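# Place one bread packet from the tray on each plate

## Task

Move bread packets off the tray so that each plate ends up with exactly one packet lying flat on it, and two packets remain on the tray. The tray, the basket and the plates must stay roughly where they started, with the basket still upright. At the end, no part of either arm may be in contact with anything on the table.

## Robot and tools

Robot: two arms, left_arm and right_arm, each ending in a sixteen-motor four-digit hand. The left_arm hand is a left hand and the right_arm hand is a right hand, mirror images of each other. In the scene frame the origin sits at table-top height, halfway between the two nominal arm bases. +z points up, +x points out over the table, and left_arm is on the +y side. Image left and right do not follow these names. The measured bases are left_arm (+0.045, +0.362, +0.004) m and right_arm (+0.026, -0.232, +0.007) m, each turned only slightly about z.

Hand point frame. Each hand has a reference point just beyond the index and middle knuckles, on the palm side. +z runs along straight fingers toward the tips. +y points out of the palm face. On the right hand +x points across the palm away from the thumb; on the left hand +x points toward the thumb. Straight fingertips reach about 0.12 m past the hand point. A rigid mast near the wrist can strike objects.

execute_actions(actions, cameras). actions is a list of actions. Each action holds up to 15 rows, and each row is one control step of 1/30 s. If an action has fewer rows, its final row repeats to fill 15 steps. Every action lasts 0.5 s.

A row is one flat list of 48 numbers, each in [-1, 1], covering both arms even if only one moves. The order is:
- left_arm dx, dy, dz, rx, ry, rz
- the 16 left hand motor goals
- left current_limit, left speed
- right_arm dx, dy, dz, rx, ry, rz
- the 16 right hand motor goals
- right current_limit, right speed

Arm numbers. dx to rz are an offset, not a pose. They are measured from that arm's Hand target as it stood when the action began, in that arm's own base axes. Rotation turns about the Hand target position. Every row within an action refers to that same starting target, so a row is not added to the one before it. A new action starts from the updated target, so sending the same offset again moves the arm further. Scale: 1.0 equals 0.6 m for dx, dy, dz and 180 degrees for rx, ry, rz, which together form one rotation vector. All zeros asks the arm to hold, and it re-requests a target the hand has not yet reached.

Hand numbers. The 16 motor values are absolute goal angles, not offsets. -1 and +1 are each hinge's two stops. The order is index_abd, index_mcp, index_pip, index_dip, middle_abd, middle_mcp, middle_pip, middle_dip, ring_abd, ring_mcp, ring_pip, ring_dip, thumb_cmc, thumb_axl, thumb_mcp, thumb_ipl. Straight positions: _abd 0.00, _mcp -0.75, _pip -0.58, _dip -0.70, thumb_cmc -0.71, thumb_axl -0.68, thumb_mcp -0.23, thumb_ipl -0.17. Raising a finger's mcp, pip or dip curls it toward the palm. Raising thumb_cmc brings the thumb round in front of the palm.

Because a zero is a real goal, a hand you want to leave alone must be sent back its hand_goal values, with its current limit and speed. current_limit maps -1..+1 to 0..550 mA of current cap, with a floor of 11 mA; very low values may fail to lift a finger. speed maps to (speed+1)/2 of 8.5 rad/s. Both start at +0.4 and -0.6 and keep their last written values. A finger grips only when its goal lies past the object's surface; the further past, the harder it presses.

cameras: a list of names (cam_high, cam_low, cam_left_wrist, cam_right_wrist) or ["all"]. An unknown name makes the call invalid. Images come back when actions is empty or when cameras are asked for.

Results. Each arm reports end_effector_position (m) and end_effector_quat_wxyz in its own base frame. They also give Hand target, which is the last commanded pose after clipping and the base for the next offsets. They also give joint positions, velocities ("within noise" means at rest) and torques. Torques include gravity and friction, so they are rough hints of contact at best.

Per hand motor the result lists:
- hand_goal: the goals as written
- hand_measured: the actual hinge positions
- hand_current_ma: positive means pushing toward -1
- hand_state: moving, goal, blocked or overload
hand_current_limit and hand_speed also appear.

The hand often rests a few cm from the target, lower under load, because the elbow sags. Command extra height to make up for it, or send the remaining distance as an offset. Orientation commands are clipped to within 40 degrees of the current orientation on every step.

zoom_image(camera, region): region [x0, y0, x1, y1] in pixels of that camera's latest image, at most 504 by 504. cam_high and cam_low are 504x504; the wrist cameras are 616x616 fisheye. read_manual(section) returns only licence text. finished_scene(scene) takes the current scene number and ends the scene for good; call it only after the goal is met and stable.

Avoid:
- dropping packets or releasing them while they are still moving
- knocking anything off the table
- hitting the table, tray or basket hard
- tipping the basket
- bringing the two hands into contact, or closing one hand on the other
- keeping motor current at 495 mA or more for 5 s, which shuts the motor down for 10 s
- holding loads or reaching out at full stretch for long, which heats the arm motors and can drop the arm

Loose objects can also get a brief push from outside. Finish by opening both hands and lifting them clear.

Each tool is called after ">>>" by a JSON object that holds its "api" and its "payload".

## Session

>>> {"api": "execute_actions", "payload": {"actions": []}}

Scene clock: 0.00 s.
left_arm: end_effector_position=(+0.4300, +0.1111, +0.1409) hand_goal=(+0.000, -0.754, -0.576, -0.696, +0.000, -0.754, -0.576, -0.696, +0.000, -0.754, -0.576, -0.696, -0.714, -0.678, -0.226, -0.168) hand_measured=(+0.000, -0.754, -0.576, -0.696, +0.000, -0.754, -0.576, -0.696, +0.000, -0.754, -0.576, -0.696, -0.714, -0.678, -0.226, -0.168) hand_current_ma=(+0, +0, +0, +0, +0, +0, +0, +0, +0, +0, +0, +0, +0, +0, +0, +0) hand_state=(goal, goal, goal, goal, goal, goal, goal, goal, goal, goal, goal, goal, goal, goal, goal, goal) hand_current_limit=0.40 hand_speed=-0.60 end_effector_quat_wxyz=(+0.011, +0.801, +0.598, +0.013) | right_arm: end_effector_position=(+0.3657, +0.1330, +0.3770) hand_goal=(+0.000, -0.754, -0.576, -0.696, +0.000, -0.754, -0.576, -0.696, +0.000, -0.754, -0.576, -0.696, -0.714, -0.678, -0.226, -0.168) hand_measured=(+0.000, -0.754, -0.576, -0.696, +0.000, -0.754, -0.576, -0.696, +0.000, -0.754, -0.576, -0.696, -0.714, -0.678, -0.226, -0.168) hand_current_ma=(+0, +0, +0, +0, +0, +0, +0, +0, +0, +0, +0, +0, +0, +0, +0, +0) hand_state=(goal, goal, goal, goal, goal, goal, goal, goal, goal, goal, goal, goal, goal, goal, goal, goal) hand_current_limit=0.40 hand_speed=-0.60 end_effector_quat_wxyz=(+0.100, -0.156, +0.982, +0.047)
Joint positions: left_arm=[0.328 1.319 0.975 -1.195 0.014 0.617] | right_arm=[0.073 1.225 1.488 -1.64 -0.11 -1.802]
Joint velocities: within noise
Joint torques (N m): no reading
Heat: left arm: hottest waist 25 °C; right arm: hottest shoulder 29 °C.
Hand target: left_arm +0.4363, +0.1133, +0.1469; +0.013, +0.801, +0.598, +0.019 | right_arm +0.3696, +0.1333, +0.3828; +0.107, -0.156, +0.981, +0.046

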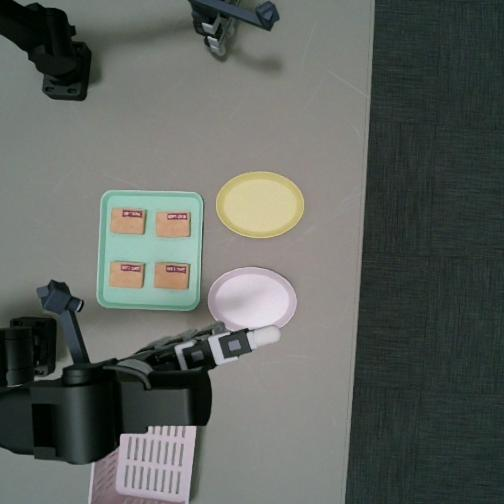

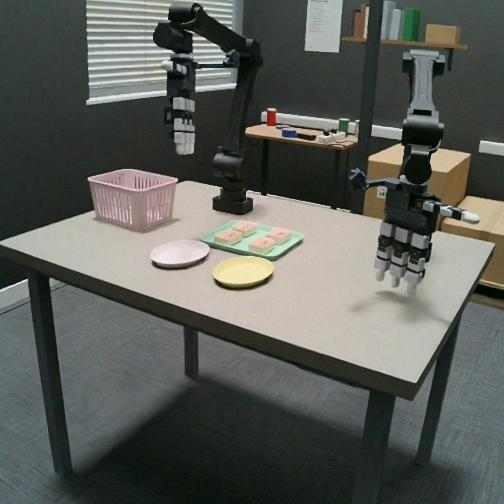

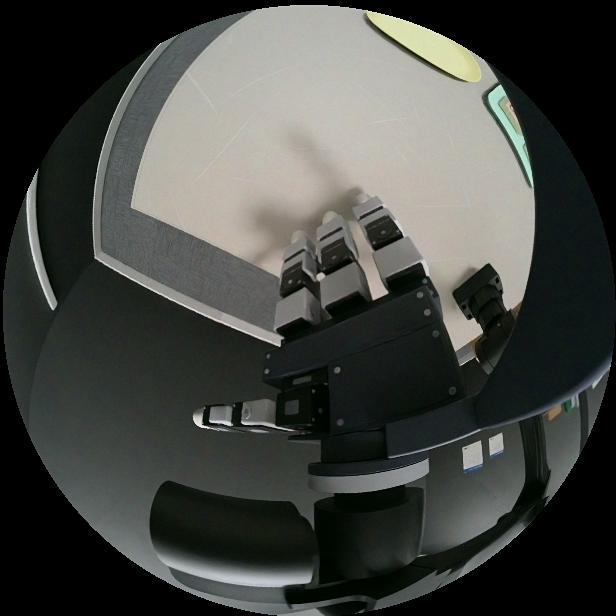

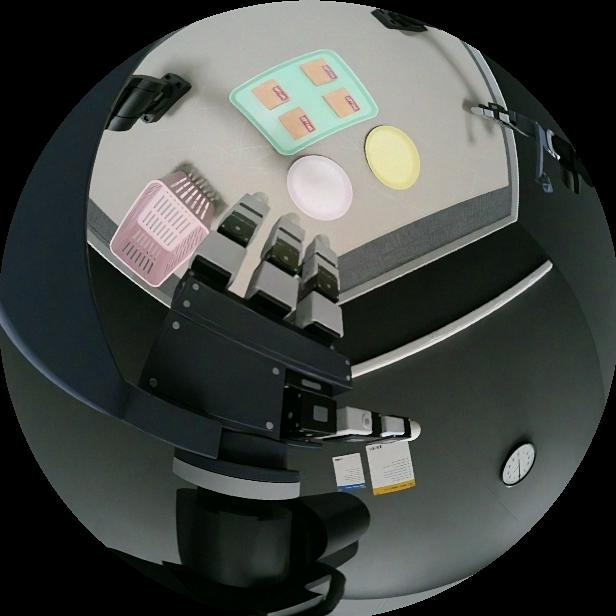

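>>> {"api": "zoom_image", "payload": {"camera": "cam_high", "region": [90, 160, 320, 390]}}

>>> {"api": "zoom_image", "payload": {"camera": "cam_low", "region": [130, 200, 320, 310]}}

Scaled by 2.191.

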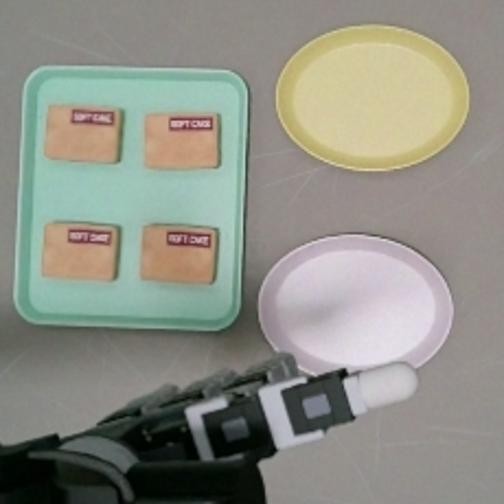

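Scaled by 2.653.

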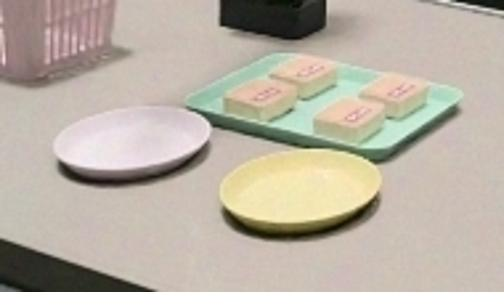

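>>> {"api": "execute_actions", "payload": {"actions": [[[0,0,0.1,0,0,0,-0.067,-0.754,-0.576,-0.696,0,-0.754,0.883,0.174,0.067,-0.754,-0.576,-0.696,-0.714,-0.678,-0.226,-0.168,0.4,-0.6,-0.008,-0.077,-0.03,0,0,-0.154,-0.067,-0.754,-0.576,-0.696,0,-0.754,0.883,0.174,0.067,-0.754,-0.576,-0.696,-0.714,-0.678,-0.226,-0.168,0.4,-0.6]],[[-0.03,-0.1,0.12,0,0.015,0.05,-0.067,-0.754,-0.576,-0.696,0,-0.754,0.883,0.174,0.067,-0.754,-0.576,-0.696,-0.714,-0.678,-0.226,-0.168,0.4,-0.6,-0.008,-0.077,-0.03,0,0,-0.154,-0.067,-0.754,-0.576,-0.696,0,-0.754,0.883,0.174,0.067,-0.754,-0.576,-0.696,-0.714,-0.678,-0.226,-0.168,0.4,-0.6]],[[-0.03,-0.1,0,0,0,0.05,-0.067,-0.754,-0.576,-0.696,0,-0.754,0.883,0.174,0.067,-0.754,-0.576,-0.696,-0.714,-0.678,-0.226,-0.168,0.4,-0.6,-0.008,-0.077,-0.03,0,0,-0.154,-0.067,-0.754,-0.576,-0.696,0,-0.754,0.883,0.174,0.067,-0.754,-0.576,-0.696,-0.714,-0.678,-0.226,-0.168,0.4,-0.6]],[[-0.03,-0.1,0,0,0,0,-0.067,-0.754,-0.576,-0.696,0,-0.754,0.883,0.174,0.067,-0.754,-0.576,-0.696,-0.714,-0.678,-0.226,-0.168,0.4,-0.6,-0.008,-0.077,-0.03,0,0,-0.154,-0.067,-0.754,-0.576,-0.696,0,-0.754,0.883,0.174,0.067,-0.754,-0.576,-0.696,-0.714,-0.678,-0.226,-0.168,0.4,-0.6]]], "cameras": ["all"]}}

Scene clock: 223.33 s.
left_arm: end_effector_position=(+0.3824, -0.0727, +0.2771) hand_goal=(-0.068, -0.754, -0.576, -0.696, +0.000, -0.754, +0.882, +0.174, +0.066, -0.754, -0.576, -0.696, -0.714, -0.678, -0.226, -0.168) hand_measured=(-0.068, -0.752, -0.576, -0.696, +0.000, -0.754, +0.876, +0.170, +0.064, -0.752, -0.576, -0.696, -0.712, -0.678, -0.222, -0.168) hand_current_ma=(+0, +0, +0, +0, +0, +0, -1, +0, +0, +0, +0, +0, +0, +0, +1, +0) hand_state=(goal, goal, goal, goal, goal, goal, goal, goal, goal, goal, goal, goal, goal, goal, goal, goal) hand_current_limit=0.40 hand_speed=-0.60 end_effector_quat_wxyz=(-0.001, +0.706, +0.709, +0.001) | right_arm: end_effector_position=(+0.3499, -0.0530, +0.3100) hand_goal=(-0.068, -0.754, -0.576, -0.696, +0.000, -0.754, +0.882, +0.174, +0.066, -0.754, -0.576, -0.696, -0.714, -0.678, -0.226, -0.168) hand_measured=(-0.066, -0.752, -0.576, -0.696, +0.000, -0.754, +0.874, +0.172, +0.066, -0.752, -0.576, -0.696, -0.714, -0.678, -0.222, -0.168) hand_current_ma=(+2, +2, +1, +0, +0, +0, -10, -3, +0, +1, +0, +0, +0, +0, +6, +0) hand_state=(goal, goal, goal, goal, goal, goal, goal, goal, goal, goal, goal, goal, goal, goal, goal, goal) hand_current_limit=0.40 hand_speed=-0.60 end_effector_quat_wxyz=(+0.100, +0.717, +0.687, -0.058)
Joint positions: left_arm=[-0.311 1.156 1.208 -1.624 -0.002 -0.315] | right_arm=[0.045 1.004 1.151 -1.672 0.228 0.083]
Joint torques (N m): left_arm=[0.32 -7.71 8.94 0.1 -0.09 -0.12] | right_arm=[-0.21 -3.66 8.16 -0.25 0.66 0.15]
Heat: left arm: hottest elbow 28 °C; right arm: hottest elbow 32 °C.
Hand target: left_arm +0.3822, -0.0667, +0.2789; -0.002, +0.698, +0.716, +0.001 | right_arm +0.3505, -0.0516, +0.3108; +0.099, +0.719, +0.685, -0.062
Off the commanded pose: left_arm 0.006 m, 1 deg | right_arm 0.002 m, 1 deg.
joint sent to its limit (right arm) — joint 4 (wrist pitch), lower limit. The joint targets still meet the commanded pose.
camera_calibration:
cam_left_wrist: T_world_to_cam=[[-0.577812, -0.816156, -0.00484319, 0.123687], [-0.52272, 0.365498, 0.770179, -0.0431643], [-0.626816, 0.44755, -0.63781, 0.572106], [0, 0, 0, 1]] pos_world=[0.40751, -0.139322, 0.398738]
cam_right_wrist: T_world_to_cam=[[0.598351, -0.783151, 0.169264, -0.261115], [-0.560765, -0.258429, 0.786611, -0.110862], [-0.572293, -0.565587, -0.593795, 0.481056], [0, 0, 0, 1]] pos_world=[0.369376, 0.0389364, 0.417051]

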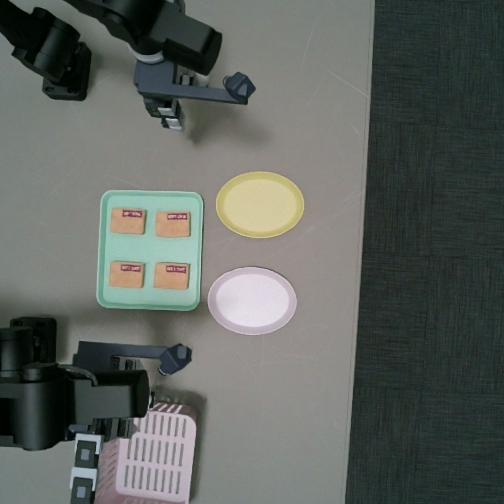

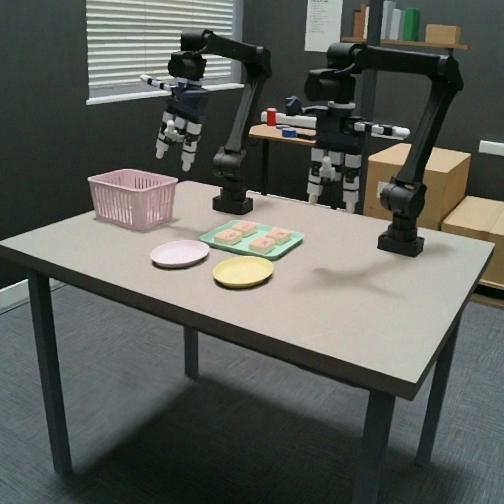

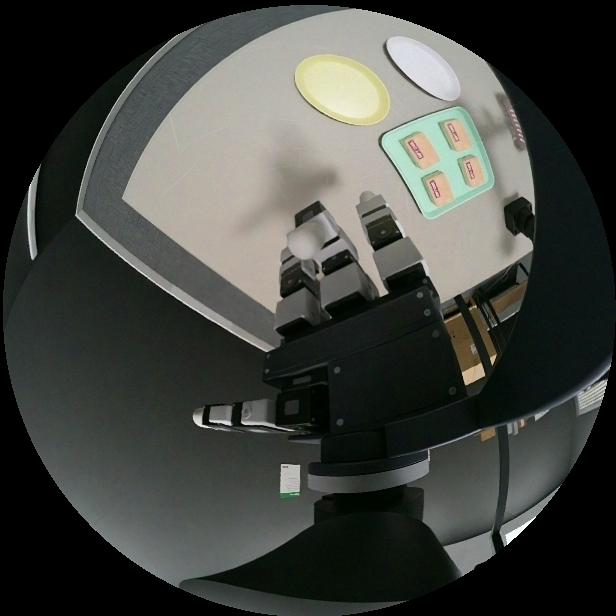

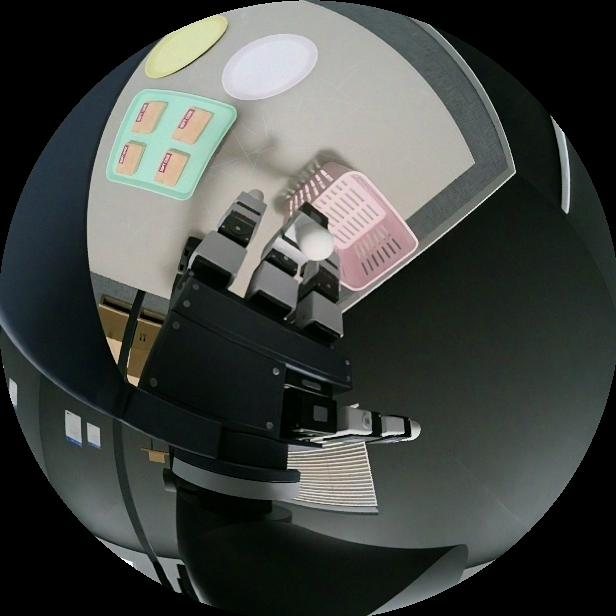

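>>> {"api": "execute_actions", "payload": {"actions": [[[-0.035,-0.12,-0.033,0,0,0,-0.067,-0.754,-0.576,-0.696,0,-0.754,0.883,0.68,0.067,-0.754,-0.576,-0.696,-0.714,-0.678,-0.226,-0.168,0.4,-0.6,0,0,-0.05,0.0723,0.0148,0,-0.067,-0.754,-0.576,-0.696,0,-0.754,0.883,0.68,0.067,-0.754,-0.576,-0.696,-0.714,-0.678,-0.226,-0.168,0.4,-0.6]],[[-0.035,-0.12,-0.033,0,0,0,-0.067,-0.754,-0.576,-0.696,0,-0.754,0.883,0.68,0.067,-0.754,-0.576,-0.696,-0.714,-0.678,-0.226,-0.168,0.4,-0.6,0,0,0,0,0,0,-0.067,-0.754,-0.576,-0.696,0,-0.754,0.883,0.68,0.067,-0.754,-0.576,-0.696,-0.714,-0.678,-0.226,-0.168,0.4,-0.6]],[[-0.035,-0.12,-0.033,0,0,0,-0.067,-0.754,-0.576,-0.696,0,-0.754,0.883,0.68,0.067,-0.754,-0.576,-0.696,-0.714,-0.678,-0.226,-0.168,0.4,-0.6,0,0,0,0,0,0,-0.067,-0.754,-0.576,-0.696,0,-0.754,0.883,0.68,0.067,-0.754,-0.576,-0.696,-0.714,-0.678,-0.226,-0.168,0.4,-0.6]]], "cameras": ["all"]}}

Scene clock: 245.53 s.
left_arm: end_effector_position=(+0.3077, -0.2781, +0.2030) hand_goal=(-0.068, -0.754, -0.576, -0.696, +0.000, -0.754, +0.882, +0.680, +0.066, -0.754, -0.576, -0.696, -0.714, -0.678, -0.226, -0.168) hand_measured=(-0.068, -0.752, -0.576, -0.696, +0.000, -0.754, +0.876, +0.678, +0.064, -0.752, -0.576, -0.696, -0.712, -0.678, -0.222, -0.168) hand_current_ma=(+0, +0, +0, +0, +0, +0, -1, +0, +0, +0, +0, +0, +0, +0, +1, +0) hand_state=(goal, goal, goal, goal, goal, goal, goal, goal, goal, goal, goal, goal, goal, goal, goal, goal) hand_current_limit=0.40 hand_speed=-0.60 end_effector_quat_wxyz=(-0.024, +0.706, +0.708, +0.003) | right_arm: end_effector_position=(+0.3490, -0.0544, +0.2874) hand_goal=(-0.068, -0.754, -0.576, -0.696, +0.000, -0.754, +0.882, +0.680, +0.066, -0.754, -0.576, -0.696, -0.714, -0.678, -0.226, -0.168) hand_measured=(-0.066, -0.752, -0.576, -0.696, +0.000, -0.754, +0.874, +0.678, +0.066, -0.752, -0.576, -0.696, -0.714, -0.678, -0.222, -0.168) hand_current_ma=(+1, +2, +1, +0, +0, +0, -10, -2, +0, +2, +0, +0, +0, +0, +6, +0) hand_state=(goal, goal, goal, goal, goal, goal, goal, goal, goal, goal, goal, goal, goal, goal, goal, goal) hand_current_limit=0.40 hand_speed=-0.60 end_effector_quat_wxyz=(+0.008, +0.730, +0.683, +0.003)
Joint positions: left_arm=[-0.932 1.362 1.195 -1.453 0.001 -0.934] | right_arm=[-0.092 1.026 1.141 -1.67 0.006 -0.026]
Joint torques (N m): left_arm=[0.15 -9.82 11.06 0.34 -0.17 -0.17] | right_arm=[-0.56 -3.6 7.06 0.17 0.03 -0.15]
Heat: left arm: hottest elbow 26 °C; right arm: hottest elbow 32 °C.
Hand target: left_arm +0.3192, -0.2827, +0.2196; -0.002, +0.698, +0.716, +0.001 | right_arm +0.3504, -0.0515, +0.2808; +0.001, +0.724, +0.690, -0.001
Off the commanded pose: left_arm 0.021 m, 3 deg | right_arm 0.007 m, 1 deg.
camera_calibration:
cam_left_wrist: T_world_to_cam=[[-0.579982, -0.814444, -0.017345, -0.0837014], [-0.499114, 0.33844, 0.797712, 0.0296191], [-0.643822, 0.471316, -0.60279, 0.574692], [0, 0, 0, 1]] pos_world=[0.336237, -0.349056, 0.321339]
cam_right_wrist: T_world_to_cam=[[0.58373, -0.811445, -0.0285634, -0.197451], [-0.539439, -0.413869, 0.733292, -0.0945527], [-0.606848, -0.412636, -0.679313, 0.511237], [0, 0, 0, 1]] pos_world=[0.374496, 0.0116015, 0.410985]

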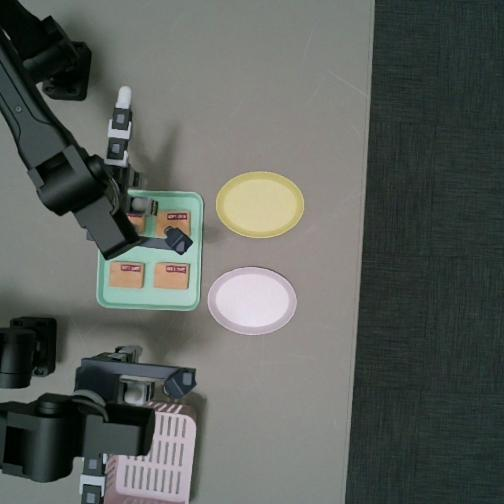

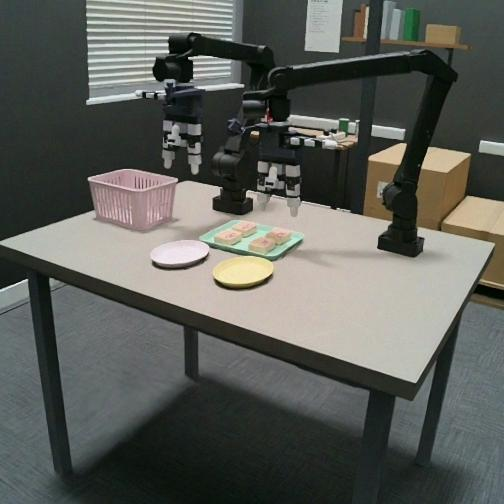

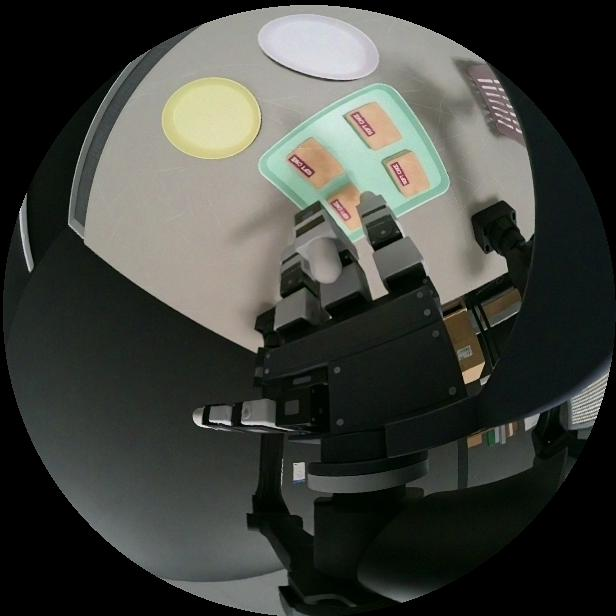

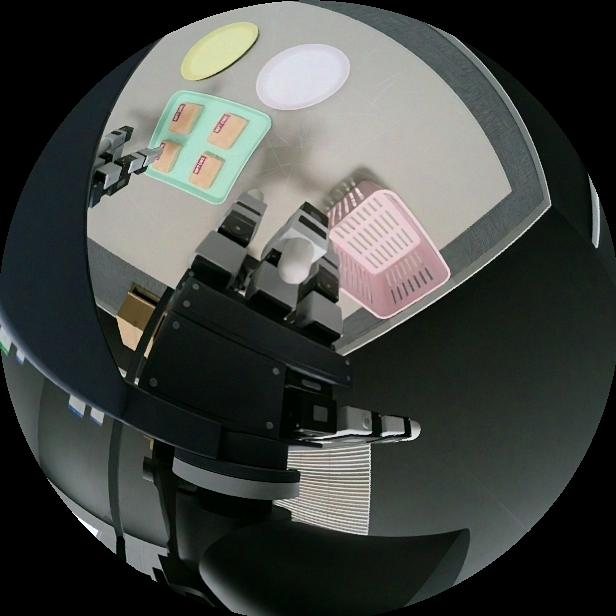

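>>> {"api": "zoom_image", "payload": {"camera": "cam_left_wrist", "region": [240, 70, 460, 290]}}

>>> {"api": "zoom_image", "payload": {"camera": "cam_low", "region": [190, 110, 330, 280]}}

Scaled by 2.291 from the camera's 616x616 image, which has a finer 880x880 frame.

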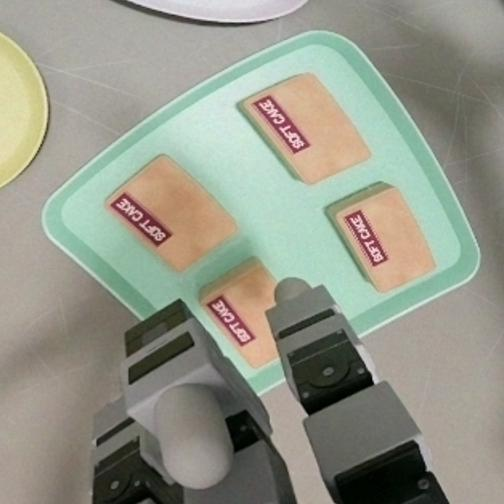

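Scaled by 2.965.

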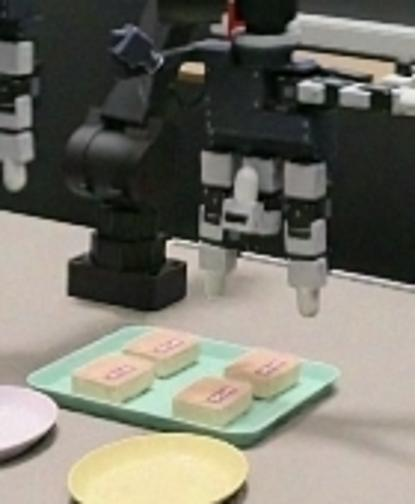

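>>> {"api": "execute_actions", "payload": {"actions": [[[0.04,-0.008,-0.03,0,0,0,-0.067,-0.754,-0.576,-0.696,0,-0.754,0.883,0.68,0.067,-0.754,-0.576,-0.696,-0.714,-0.678,-0.226,-0.168,0.4,-0.6,0,0,0,0,0,0,-0.067,-0.754,-0.576,-0.696,0,-0.754,0.883,0.68,0.067,-0.754,-0.576,-0.696,-0.714,-0.678,-0.226,-0.168,0.4,-0.6]],[[0.032,-0.006,-0.041,0,0,0,-0.067,-0.754,-0.576,-0.696,0,-0.754,0.883,0.68,0.067,-0.754,-0.576,-0.696,-0.714,-0.678,-0.226,-0.168,0.4,-0.6,0,0,0,0,0,0,-0.067,-0.754,-0.576,-0.696,0,-0.754,0.883,0.68,0.067,-0.754,-0.576,-0.696,-0.714,-0.678,-0.226,-0.168,0.4,-0.6]]], "cameras": ["all"]}}

>>> {"api": "zoom_image", "payload": {"camera": "cam_left_wrist", "region": [240, 100, 440, 300]}}

>>> {"api": "zoom_image", "payload": {"camera": "cam_low", "region": [190, 130, 330, 270]}}

Scene clock: 298.50 s.
left_arm: end_effector_position=(+0.3513, -0.2861, +0.1683) hand_goal=(-0.068, -0.754, -0.576, -0.696, +0.000, -0.754, +0.882, +0.680, +0.066, -0.754, -0.576, -0.696, -0.714, -0.678, -0.226, -0.168) hand_measured=(-0.068, -0.754, -0.576, -0.696, +0.000, -0.754, +0.876, +0.678, +0.064, -0.754, -0.576, -0.696, -0.712, -0.678, -0.222, -0.168) hand_current_ma=(+0, +0, +0, +0, +0, +0, -1, +0, +0, +0, +0, +0, +0, +0, +1, +0) hand_state=(goal, goal, goal, goal, goal, goal, goal, goal, goal, goal, goal, goal, goal, goal, goal, goal) hand_current_limit=0.40 hand_speed=-0.60 end_effector_quat_wxyz=(-0.017, +0.699, +0.715, +0.002) | right_arm: end_effector_position=(+0.3490, -0.0544, +0.2874) hand_goal=(-0.068, -0.754, -0.576, -0.696, +0.000, -0.754, +0.882, +0.680, +0.066, -0.754, -0.576, -0.696, -0.714, -0.678, -0.226, -0.168) hand_measured=(-0.066, -0.752, -0.576, -0.696, +0.000, -0.754, +0.874, +0.678, +0.066, -0.752, -0.576, -0.696, -0.714, -0.678, -0.222, -0.168) hand_current_ma=(+1, +2, +1, +0, +0, +0, -10, -2, +0, +2, +0, +0, +0, +0, +6, +0) hand_state=(goal, goal, goal, goal, goal, goal, goal, goal, goal, goal, goal, goal, goal, goal, goal, goal) hand_current_limit=0.40 hand_speed=-0.60 end_effector_quat_wxyz=(+0.008, +0.730, +0.683, +0.003)
Joint positions: left_arm=[-0.861 1.463 1.205 -1.346 -0.002 -0.883] | right_arm=[-0.092 1.026 1.141 -1.67 0.006 -0.026]
Joint torques (N m): left_arm=[-0.15 -10.99 10.02 0.57 -0.12 0.07] | right_arm=[-0.62 -3.66 7.05 0.18 0.03 -0.16]
Heat: left arm: hottest elbow 28 °C; right arm: hottest elbow 29 °C.
Hand target: left_arm +0.3623, -0.2912, +0.1769; -0.002, +0.698, +0.716, +0.001 | right_arm +0.3504, -0.0515, +0.2808; +0.001, +0.724, +0.690, -0.001
Off the commanded pose: left_arm 0.015 m, 2 deg | right_arm 0.007 m, 1 deg.
camera_calibration:
cam_left_wrist: T_world_to_cam=[[-0.562975, -0.826363, -0.0135555, -0.075589], [-0.513117, 0.336619, 0.789556, 0.0875174], [-0.647897, 0.451455, -0.613529, 0.583124], [0, 0, 0, 1]] pos_world=[0.380156, -0.355178, 0.287639]
cam_right_wrist: T_world_to_cam=[[0.58373, -0.811445, -0.0285634, -0.197451], [-0.539439, -0.413869, 0.733292, -0.0945527], [-0.606848, -0.412636, -0.679313, 0.511237], [0, 0, 0, 1]] pos_world=[0.374496, 0.0116015, 0.410985]

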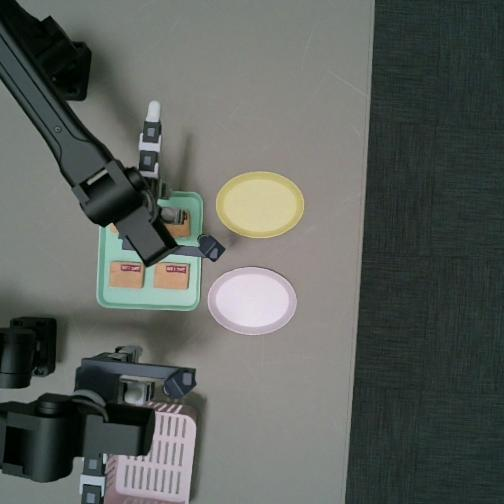

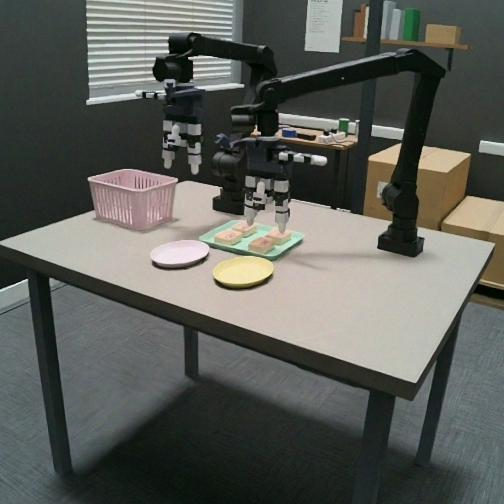

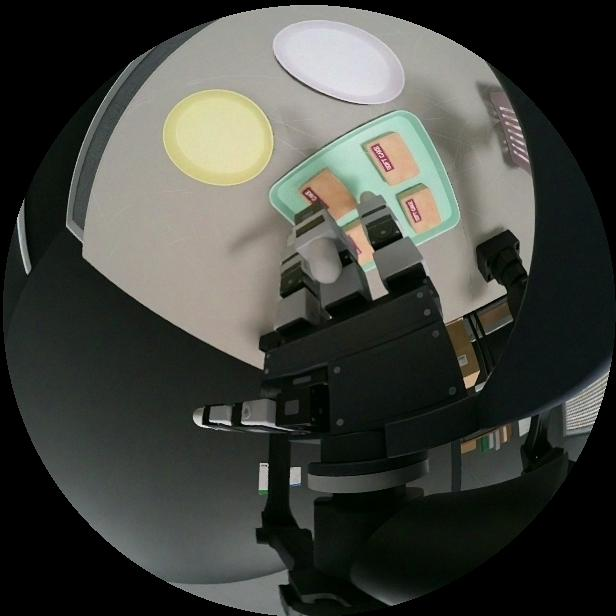

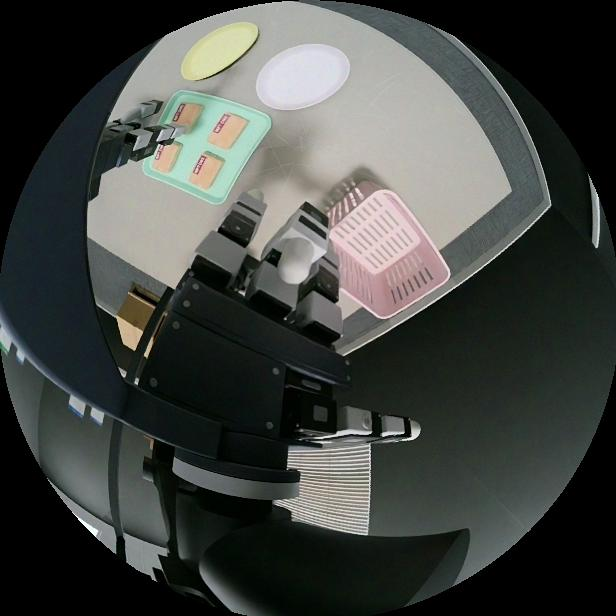

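Scaled by 2.520 from the camera's 616x616 image, which has a finer 880x880 frame.

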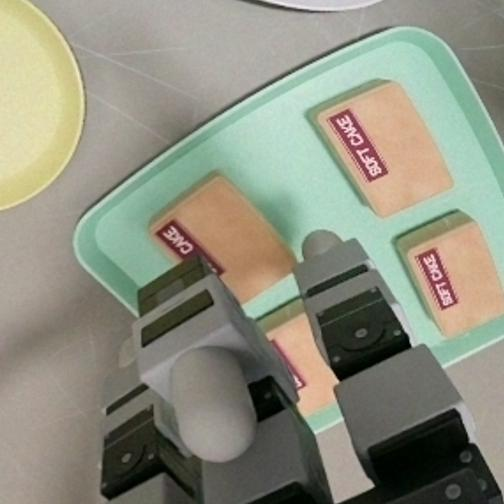

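Scaled by 3.600.

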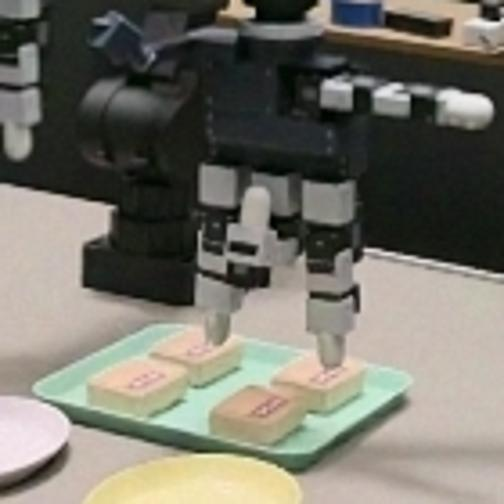

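>>> {"api": "execute_actions", "payload": {"actions": [[[0.0067,-0.0145,-0.03,0,0,0,-0.067,-0.754,-0.576,-0.696,0,-0.754,0.883,0.68,0.067,-0.754,-0.576,-0.696,-0.714,-0.678,-0.226,-0.168,0.4,-0.6,0,0,0,0,0,0,-0.067,-0.754,-0.576,-0.696,0,-0.754,0.883,0.68,0.067,-0.754,-0.576,-0.696,-0.714,-0.678,-0.226,-0.168,0.4,-0.6]],[[0,0,-0.055,0,0,0,-0.067,-0.754,-0.576,-0.696,0,-0.754,0.883,0.68,0.067,-0.754,-0.576,-0.696,-0.714,-0.678,-0.226,-0.168,0.4,-0.6,0,0,0,0,0,0,-0.067,-0.754,-0.576,-0.696,0,-0.754,0.883,0.68,0.067,-0.754,-0.576,-0.696,-0.714,-0.678,-0.226,-0.168,0.4,-0.6]]], "cameras": ["cam_low","cam_left_wrist"]}}

>>> {"api": "zoom_image", "payload": {"camera": "cam_left_wrist", "region": [240, 120, 440, 320]}}

>>> {"api": "zoom_image", "payload": {"camera": "cam_low", "region": [200, 160, 310, 270]}}

Scene clock: 316.40 s.
left_arm: end_effector_position=(+0.3626, -0.2992, +0.1277) hand_goal=(-0.068, -0.754, -0.576, -0.696, +0.000, -0.754, +0.882, +0.680, +0.066, -0.754, -0.576, -0.696, -0.714, -0.678, -0.226, -0.168) hand_measured=(-0.070, -0.754, -0.576, -0.696, +0.000, -0.754, +0.876, +0.678, +0.064, -0.754, -0.576, -0.696, -0.712, -0.678, -0.222, -0.168) hand_current_ma=(+0, +0, +0, +0, +0, +0, -1, +0, +0, +0, +0, +0, +0, +0, +1, +0) hand_state=(goal, goal, goal, goal, goal, goal, goal, goal, goal, goal, goal, goal, goal, goal, goal, goal) hand_current_limit=0.40 hand_speed=-0.60 end_effector_quat_wxyz=(-0.004, +0.699, +0.715, +0.001) | right_arm: end_effector_position=(+0.3490, -0.0544, +0.2874) hand_goal=(-0.068, -0.754, -0.576, -0.696, +0.000, -0.754, +0.882, +0.680, +0.066, -0.754, -0.576, -0.696, -0.714, -0.678, -0.226, -0.168) hand_measured=(-0.066, -0.752, -0.576, -0.696, +0.000, -0.754, +0.874, +0.678, +0.066, -0.752, -0.576, -0.696, -0.714, -0.678, -0.222, -0.168) hand_current_ma=(+1, +2, +1, +0, +0, +0, -10, -2, +0, +2, +0, +0, +0, +0, +6, +0) hand_state=(goal, goal, goal, goal, goal, goal, goal, goal, goal, goal, goal, goal, goal, goal, goal, goal) hand_current_limit=0.40 hand_speed=-0.60 end_effector_quat_wxyz=(+0.008, +0.730, +0.683, +0.003)
Joint positions: left_arm=[-0.861 1.525 1.16 -1.215 -0.002 -0.883] | right_arm=[-0.092 1.026 1.141 -1.67 0.006 -0.026]
Joint torques (N m): left_arm=[-0.26 -11.75 7.94 0.69 -0.05 -0.07] | right_arm=[-0.56 -3.66 7.06 0.17 0.03 -0.16]
Heat: left arm: hottest elbow 29 °C; right arm: hottest elbow 28 °C.
Hand target: left_arm +0.3663, -0.2999, +0.1258; -0.002, +0.698, +0.716, +0.001 | right_arm +0.3504, -0.0515, +0.2808; +0.001, +0.724, +0.690, -0.001
Off the commanded pose: left_arm 0.004 m, 0 deg | right_arm 0.007 m, 1 deg.
camera_calibration:
cam_left_wrist: T_world_to_cam=[[-0.563149, -0.826325, -0.00712925, -0.0813972], [-0.525665, 0.351562, 0.774649, 0.140644], [-0.637605, 0.43999, -0.632352, 0.566723], [0, 0, 0, 1]] pos_world=[0.389438, -0.366058, 0.248838]
Images, in order (width x height): cam_low 504x504, cam_left_wrist 616x616.

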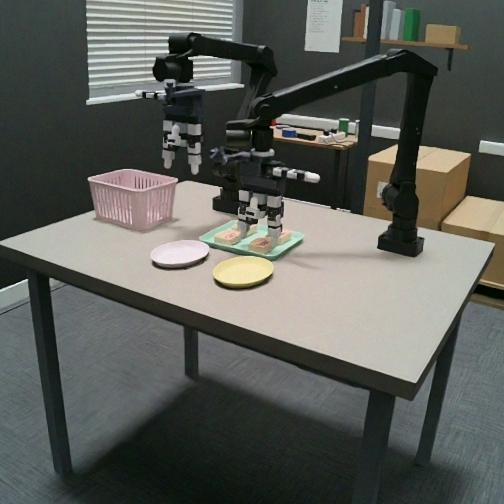

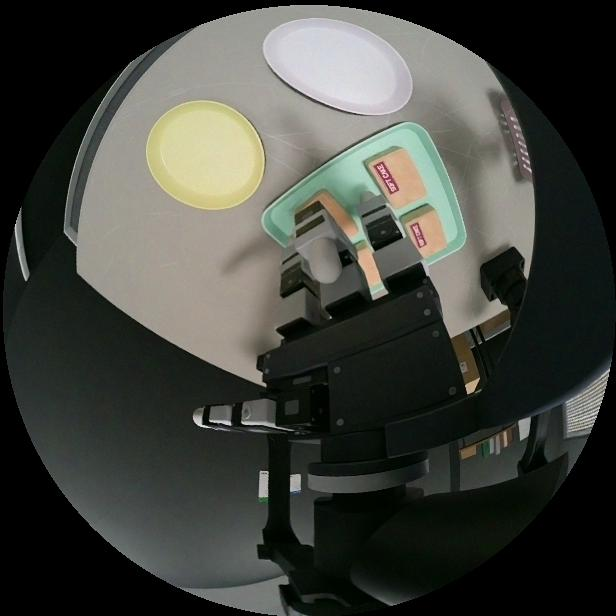

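Scaled by 2.520 from the camera's 616x616 image, which has a finer 880x880 frame.

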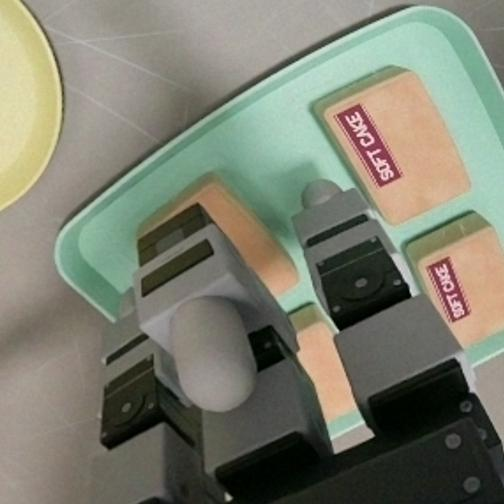

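Scaled by 4.582.

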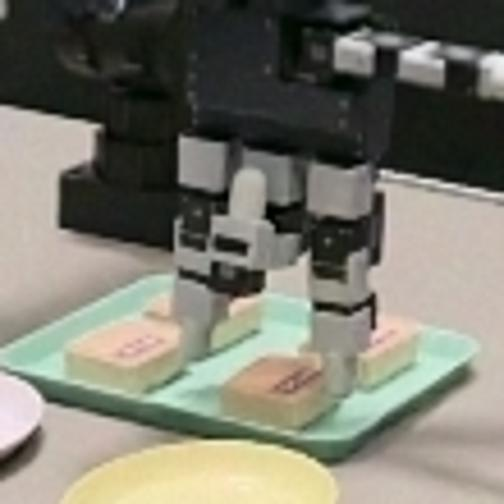

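>>> {"api": "execute_actions", "payload": {"actions": [[[-0.01,0.0085,-0.029,0,0,0,-0.067,-0.754,-0.576,-0.696,0,-0.754,0.883,0.68,0.067,-0.754,-0.576,-0.696,-0.714,-0.678,-0.226,-0.168,0.4,-0.6,0,0,0,0,0,0,-0.067,-0.754,-0.576,-0.696,0,-0.754,0.883,0.68,0.067,-0.754,-0.576,-0.696,-0.714,-0.678,-0.226,-0.168,0.4,-0.6]]], "cameras": ["cam_low","cam_left_wrist"]}}

>>> {"api": "zoom_image", "payload": {"camera": "cam_left_wrist", "region": [240, 120, 440, 320]}}

>>> {"api": "zoom_image", "payload": {"camera": "cam_low", "region": [200, 160, 310, 270]}}

Scene clock: 327.83 s.
left_arm: end_effector_position=(+0.3573, -0.2930, +0.1108) hand_goal=(-0.068, -0.754, -0.576, -0.696, +0.000, -0.754, +0.882, +0.680, +0.066, -0.754, -0.576, -0.696, -0.714, -0.678, -0.226, -0.168) hand_measured=(-0.070, -0.754, -0.576, -0.696, +0.000, -0.754, +0.876, +0.678, +0.064, -0.754, -0.576, -0.696, -0.712, -0.678, -0.222, -0.168) hand_current_ma=(+0, +0, +0, +0, +0, +0, -1, +0, +0, +0, +0, +0, +0, +0, +1, +0) hand_state=(goal, goal, goal, goal, goal, goal, goal, goal, goal, goal, goal, goal, goal, goal, goal, goal) hand_current_limit=0.40 hand_speed=-0.60 end_effector_quat_wxyz=(-0.004, +0.699, +0.715, +0.001) | right_arm: end_effector_position=(+0.3490, -0.0544, +0.2874) hand_goal=(-0.068, -0.754, -0.576, -0.696, +0.000, -0.754, +0.882, +0.680, +0.066, -0.754, -0.576, -0.696, -0.714, -0.678, -0.226, -0.168) hand_measured=(-0.066, -0.752, -0.576, -0.696, +0.000, -0.754, +0.874, +0.678, +0.066, -0.752, -0.576, -0.696, -0.714, -0.678, -0.222, -0.168) hand_current_ma=(+1, +2, +1, +0, +0, +0, -10, -2, +0, +2, +0, +0, +0, +0, +6, +0) hand_state=(goal, goal, goal, goal, goal, goal, goal, goal, goal, goal, goal, goal, goal, goal, goal, goal) hand_current_limit=0.40 hand_speed=-0.60 end_effector_quat_wxyz=(+0.008, +0.730, +0.683, +0.003)
Joint positions: left_arm=[-0.861 1.522 1.108 -1.165 -0.002 -0.883] | right_arm=[-0.092 1.026 1.141 -1.67 0.006 -0.026]
Joint torques (N m): left_arm=[-0.03 -10.34 7.99 0.77 -0.12 -0.07] | right_arm=[-0.5 -3.66 7.05 0.21 0.03 -0.16]
Heat: left arm: hottest elbow 29 °C; right arm: hottest elbow 28 °C.
Hand target: left_arm +0.3603, -0.2948, +0.1085; -0.002, +0.698, +0.716, +0.001 | right_arm +0.3504, -0.0515, +0.2808; +0.001, +0.724, +0.690, -0.001
Off the commanded pose: left_arm 0.004 m, 0 deg | right_arm 0.007 m, 1 deg.
camera_calibration:
cam_left_wrist: T_world_to_cam=[[-0.563129, -0.82634, -0.00690153, -0.0794187], [-0.526012, 0.351997, 0.774216, 0.149072], [-0.637336, 0.439613, -0.632884, 0.549706], [0, 0, 0, 1]] pos_world=[0.384038, -0.359758, 0.231938]
Images, in order (width x height): cam_low 504x504, cam_left_wrist 616x616.

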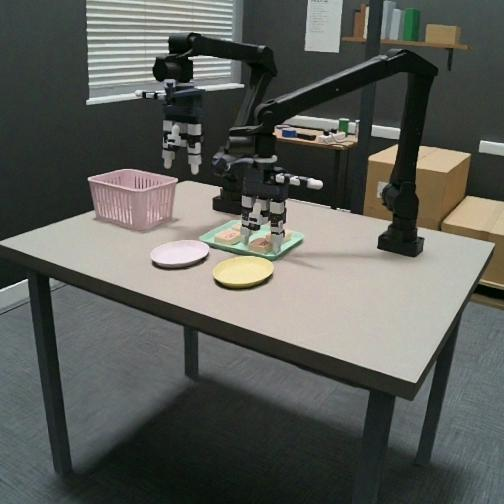

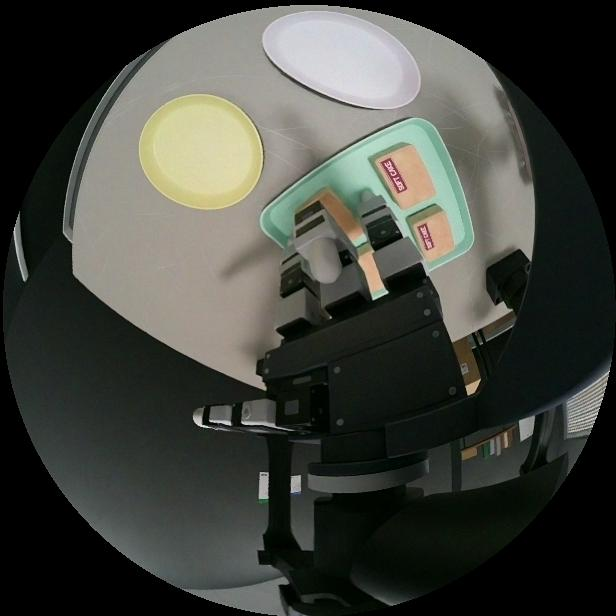

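Scaled by 2.520 from the camera's 616x616 image, which has a finer 880x880 frame.

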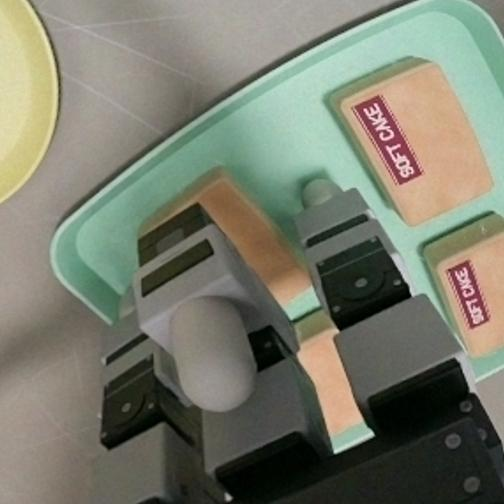

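Scaled by 4.582.

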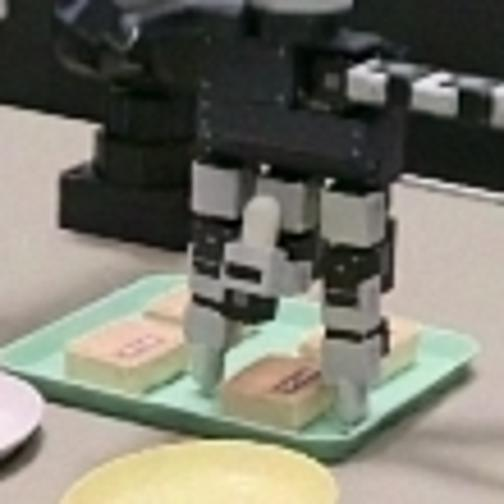

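>>> {"api": "execute_actions", "payload": {"actions": [[[0,0,0,0,0,0,0.1,-0.754,-0.576,-0.696,0,-0.754,0.883,0.68,-0.1,-0.754,-0.576,-0.696,-0.714,-0.678,-0.226,-0.168,0.2,-0.85,0,0,0,0,0,0,-0.067,-0.754,-0.576,-0.696,0,-0.754,0.883,0.68,0.067,-0.754,-0.576,-0.696,-0.714,-0.678,-0.226,-0.168,0.4,-0.6]],[[0,0,0,0,0,0,0.2,-0.754,-0.576,-0.696,0,-0.754,0.883,0.68,-0.2,-0.754,-0.576,-0.696,-0.714,-0.678,-0.226,-0.168,0.2,-0.85,0,0,0,0,0,0,-0.067,-0.754,-0.576,-0.696,0,-0.754,0.883,0.68,0.067,-0.754,-0.576,-0.696,-0.714,-0.678,-0.226,-0.168,0.4,-0.6]]], "cameras": ["cam_low","cam_left_wrist"]}}

>>> {"api": "zoom_image", "payload": {"camera": "cam_left_wrist", "region": [240, 120, 440, 320]}}

>>> {"api": "zoom_image", "payload": {"camera": "cam_low", "region": [200, 160, 310, 270]}}

Scene clock: 346.20 s.
left_arm: end_effector_position=(+0.3573, -0.2930, +0.1108) hand_goal=(+0.200, -0.754, -0.576, -0.696, +0.000, -0.754, +0.882, +0.680, -0.200, -0.754, -0.576, -0.696, -0.714, -0.678, -0.226, -0.168) hand_measured=(+0.040, -0.752, -0.576, -0.696, +0.000, -0.754, +0.876, +0.678, -0.026, -0.754, -0.576, -0.696, -0.712, -0.678, -0.222, -0.168) hand_current_ma=(-322, +0, +0, +0, +0, +0, -1, +0, +330, +0, +0, +0, +0, +0, +1, +0) hand_state=(blocked, goal, goal, goal, goal, goal, goal, goal, blocked, goal, goal, goal, goal, goal, goal, goal) hand_current_limit=0.20 hand_speed=-0.85 end_effector_quat_wxyz=(-0.004, +0.699, +0.715, +0.001) | right_arm: end_effector_position=(+0.3490, -0.0544, +0.2874) hand_goal=(-0.068, -0.754, -0.576, -0.696, +0.000, -0.754, +0.882, +0.680, +0.066, -0.754, -0.576, -0.696, -0.714, -0.678, -0.226, -0.168) hand_measured=(-0.066, -0.752, -0.576, -0.696, +0.000, -0.754, +0.874, +0.678, +0.066, -0.752, -0.576, -0.696, -0.714, -0.678, -0.222, -0.168) hand_current_ma=(+1, +2, +1, +0, +0, +0, -10, -2, +0, +2, +0, +0, +0, +0, +6, +0) hand_state=(goal, goal, goal, goal, goal, goal, goal, goal, goal, goal, goal, goal, goal, goal, goal, goal) hand_current_limit=0.40 hand_speed=-0.60 end_effector_quat_wxyz=(+0.008, +0.730, +0.683, +0.003)
Joint positions: left_arm=[-0.861 1.522 1.108 -1.165 -0.002 -0.883] | right_arm=[-0.092 1.026 1.141 -1.67 0.006 -0.026]
Joint torques (N m): left_arm=[-0.73 -10.99 8.12 0.49 -0.11 -0.03] | right_arm=[-0.62 -3.66 7.05 0.18 0.04 -0.16]
Heat: left arm: hottest elbow 27 °C; right arm: hottest elbow 28 °C.
Hand target: left_arm +0.3603, -0.2948, +0.1085; -0.002, +0.698, +0.716, +0.001 | right_arm +0.3504, -0.0515, +0.2808; +0.001, +0.724, +0.690, -0.001
Off the commanded pose: left_arm 0.004 m, 0 deg | right_arm 0.007 m, 1 deg.
camera_calibration:
cam_left_wrist: T_world_to_cam=[[-0.563129, -0.82634, -0.00690153, -0.0794187], [-0.526012, 0.351997, 0.774216, 0.149072], [-0.637336, 0.439613, -0.632884, 0.549706], [0, 0, 0, 1]] pos_world=[0.384038, -0.359758, 0.231938]
Images, in order (width x height): cam_low 504x504, cam_left_wrist 616x616.

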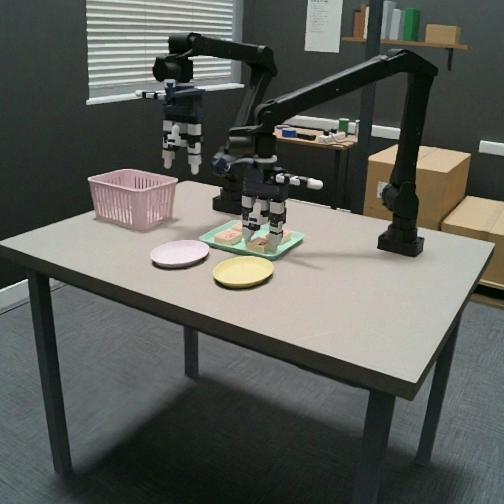

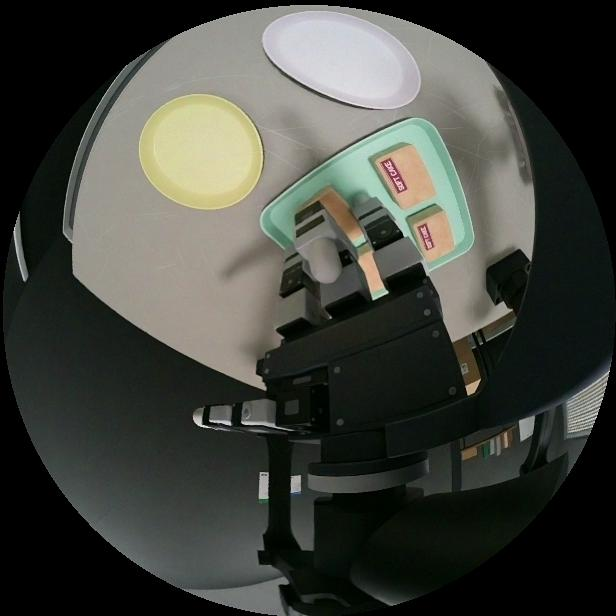

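Scaled by 2.520 from the camera's 616x616 image, which has a finer 880x880 frame.

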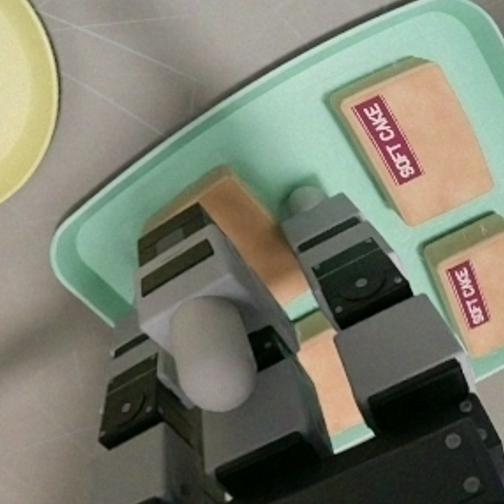

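Scaled by 4.582.

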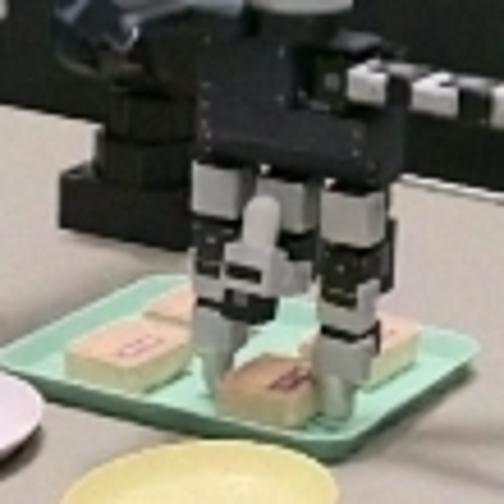

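>>> {"api": "execute_actions", "payload": {"actions": [[[0,0,0.07,0,0,0,0.2,-0.754,-0.576,-0.696,0,-0.754,0.883,0.68,-0.2,-0.754,-0.576,-0.696,-0.714,-0.678,-0.226,-0.168,0.2,-0.85,0,0,0,0,0,0,-0.067,-0.754,-0.576,-0.696,0,-0.754,0.883,0.68,0.067,-0.754,-0.576,-0.696,-0.714,-0.678,-0.226,-0.168,0.4,-0.6]]], "cameras": ["cam_low","cam_left_wrist"]}}

>>> {"api": "zoom_image", "payload": {"camera": "cam_low", "region": [200, 140, 310, 250]}}

Scene clock: 353.40 s.
left_arm: end_effector_position=(+0.3529, -0.2879, +0.1398) hand_goal=(+0.200, -0.754, -0.576, -0.696, +0.000, -0.754, +0.882, +0.680, -0.200, -0.754, -0.576, -0.696, -0.714, -0.678, -0.226, -0.168) hand_measured=(+0.042, -0.750, -0.576, -0.696, +0.000, -0.754, +0.876, +0.678, -0.026, -0.754, -0.576, -0.696, -0.712, -0.678, -0.222, -0.168) hand_current_ma=(-316, +0, +0, +0, +0, +0, -1, +0, +330, +0, +0, +0, +0, +0, +1, +0) hand_state=(blocked, goal, goal, goal, goal, goal, goal, goal, blocked, goal, goal, goal, goal, goal, goal, goal) hand_current_limit=0.20 hand_speed=-0.85 end_effector_quat_wxyz=(-0.012, +0.699, +0.715, +0.002) | right_arm: end_effector_position=(+0.3490, -0.0544, +0.2874) hand_goal=(-0.068, -0.754, -0.576, -0.696, +0.000, -0.754, +0.882, +0.680, +0.066, -0.754, -0.576, -0.696, -0.714, -0.678, -0.226, -0.168) hand_measured=(-0.066, -0.752, -0.576, -0.696, +0.000, -0.754, +0.874, +0.678, +0.066, -0.752, -0.576, -0.696, -0.714, -0.678, -0.222, -0.168) hand_current_ma=(+1, +2, +1, +0, +0, +0, -10, -2, +0, +2, +0, +0, +0, +0, +6, +0) hand_state=(goal, goal, goal, goal, goal, goal, goal, goal, goal, goal, goal, goal, goal, goal, goal, goal) hand_current_limit=0.40 hand_speed=-0.60 end_effector_quat_wxyz=(+0.008, +0.730, +0.683, +0.003)
Joint positions: left_arm=[-0.861 1.486 1.151 -1.261 -0.002 -0.883] | right_arm=[-0.092 1.026 1.141 -1.67 0.006 -0.026]
Joint torques (N m): left_arm=[-0.79 -11.63 10.32 -0.03 -0.11 0] | right_arm=[-0.56 -3.66 7.06 0.17 0.04 -0.15]
Heat: left arm: hottest elbow 27 °C; right arm: hottest elbow 28 °C.
Hand target: left_arm +0.3604, -0.2949, +0.1505; -0.002, +0.698, +0.716, +0.001 | right_arm +0.3504, -0.0515, +0.2808; +0.001, +0.724, +0.690, -0.001
Off the commanded pose: left_arm 0.015 m, 1 deg | right_arm 0.007 m, 1 deg.
camera_calibration:
cam_left_wrist: T_world_to_cam=[[-0.563212, -0.826237, -0.0111753, -0.0768225], [-0.517723, 0.342306, 0.784085, 0.11541], [-0.644015, 0.447392, -0.620553, 0.565928], [0, 0, 0, 1]] pos_world=[0.380949, -0.356171, 0.259839]
Images, in order (width x height): cam_low 504x504, cam_left_wrist 616x616.

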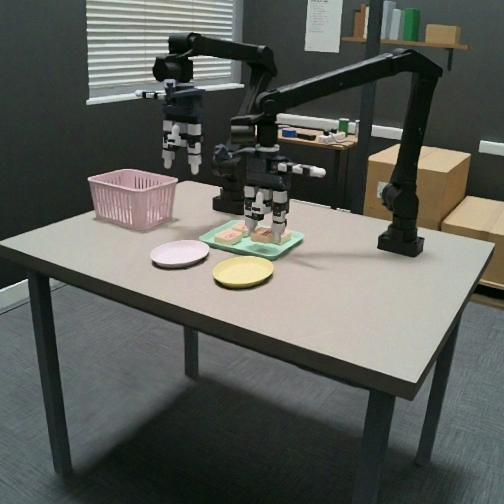

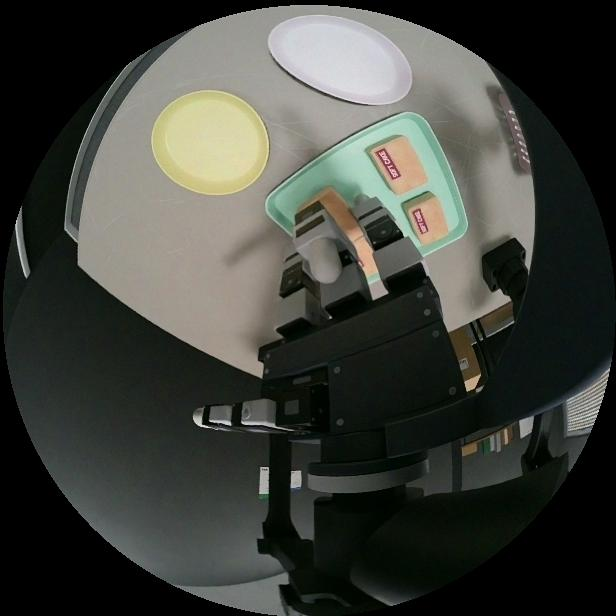

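Scaled by 4.582.

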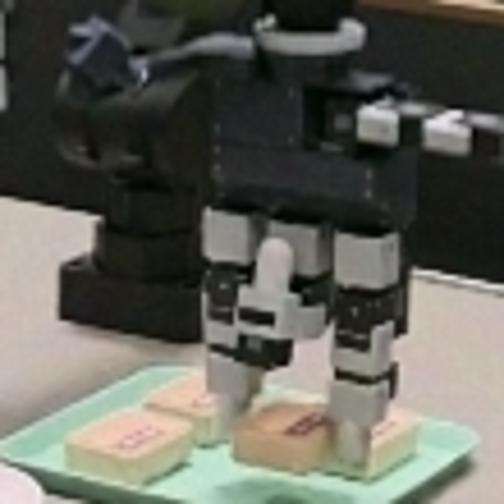

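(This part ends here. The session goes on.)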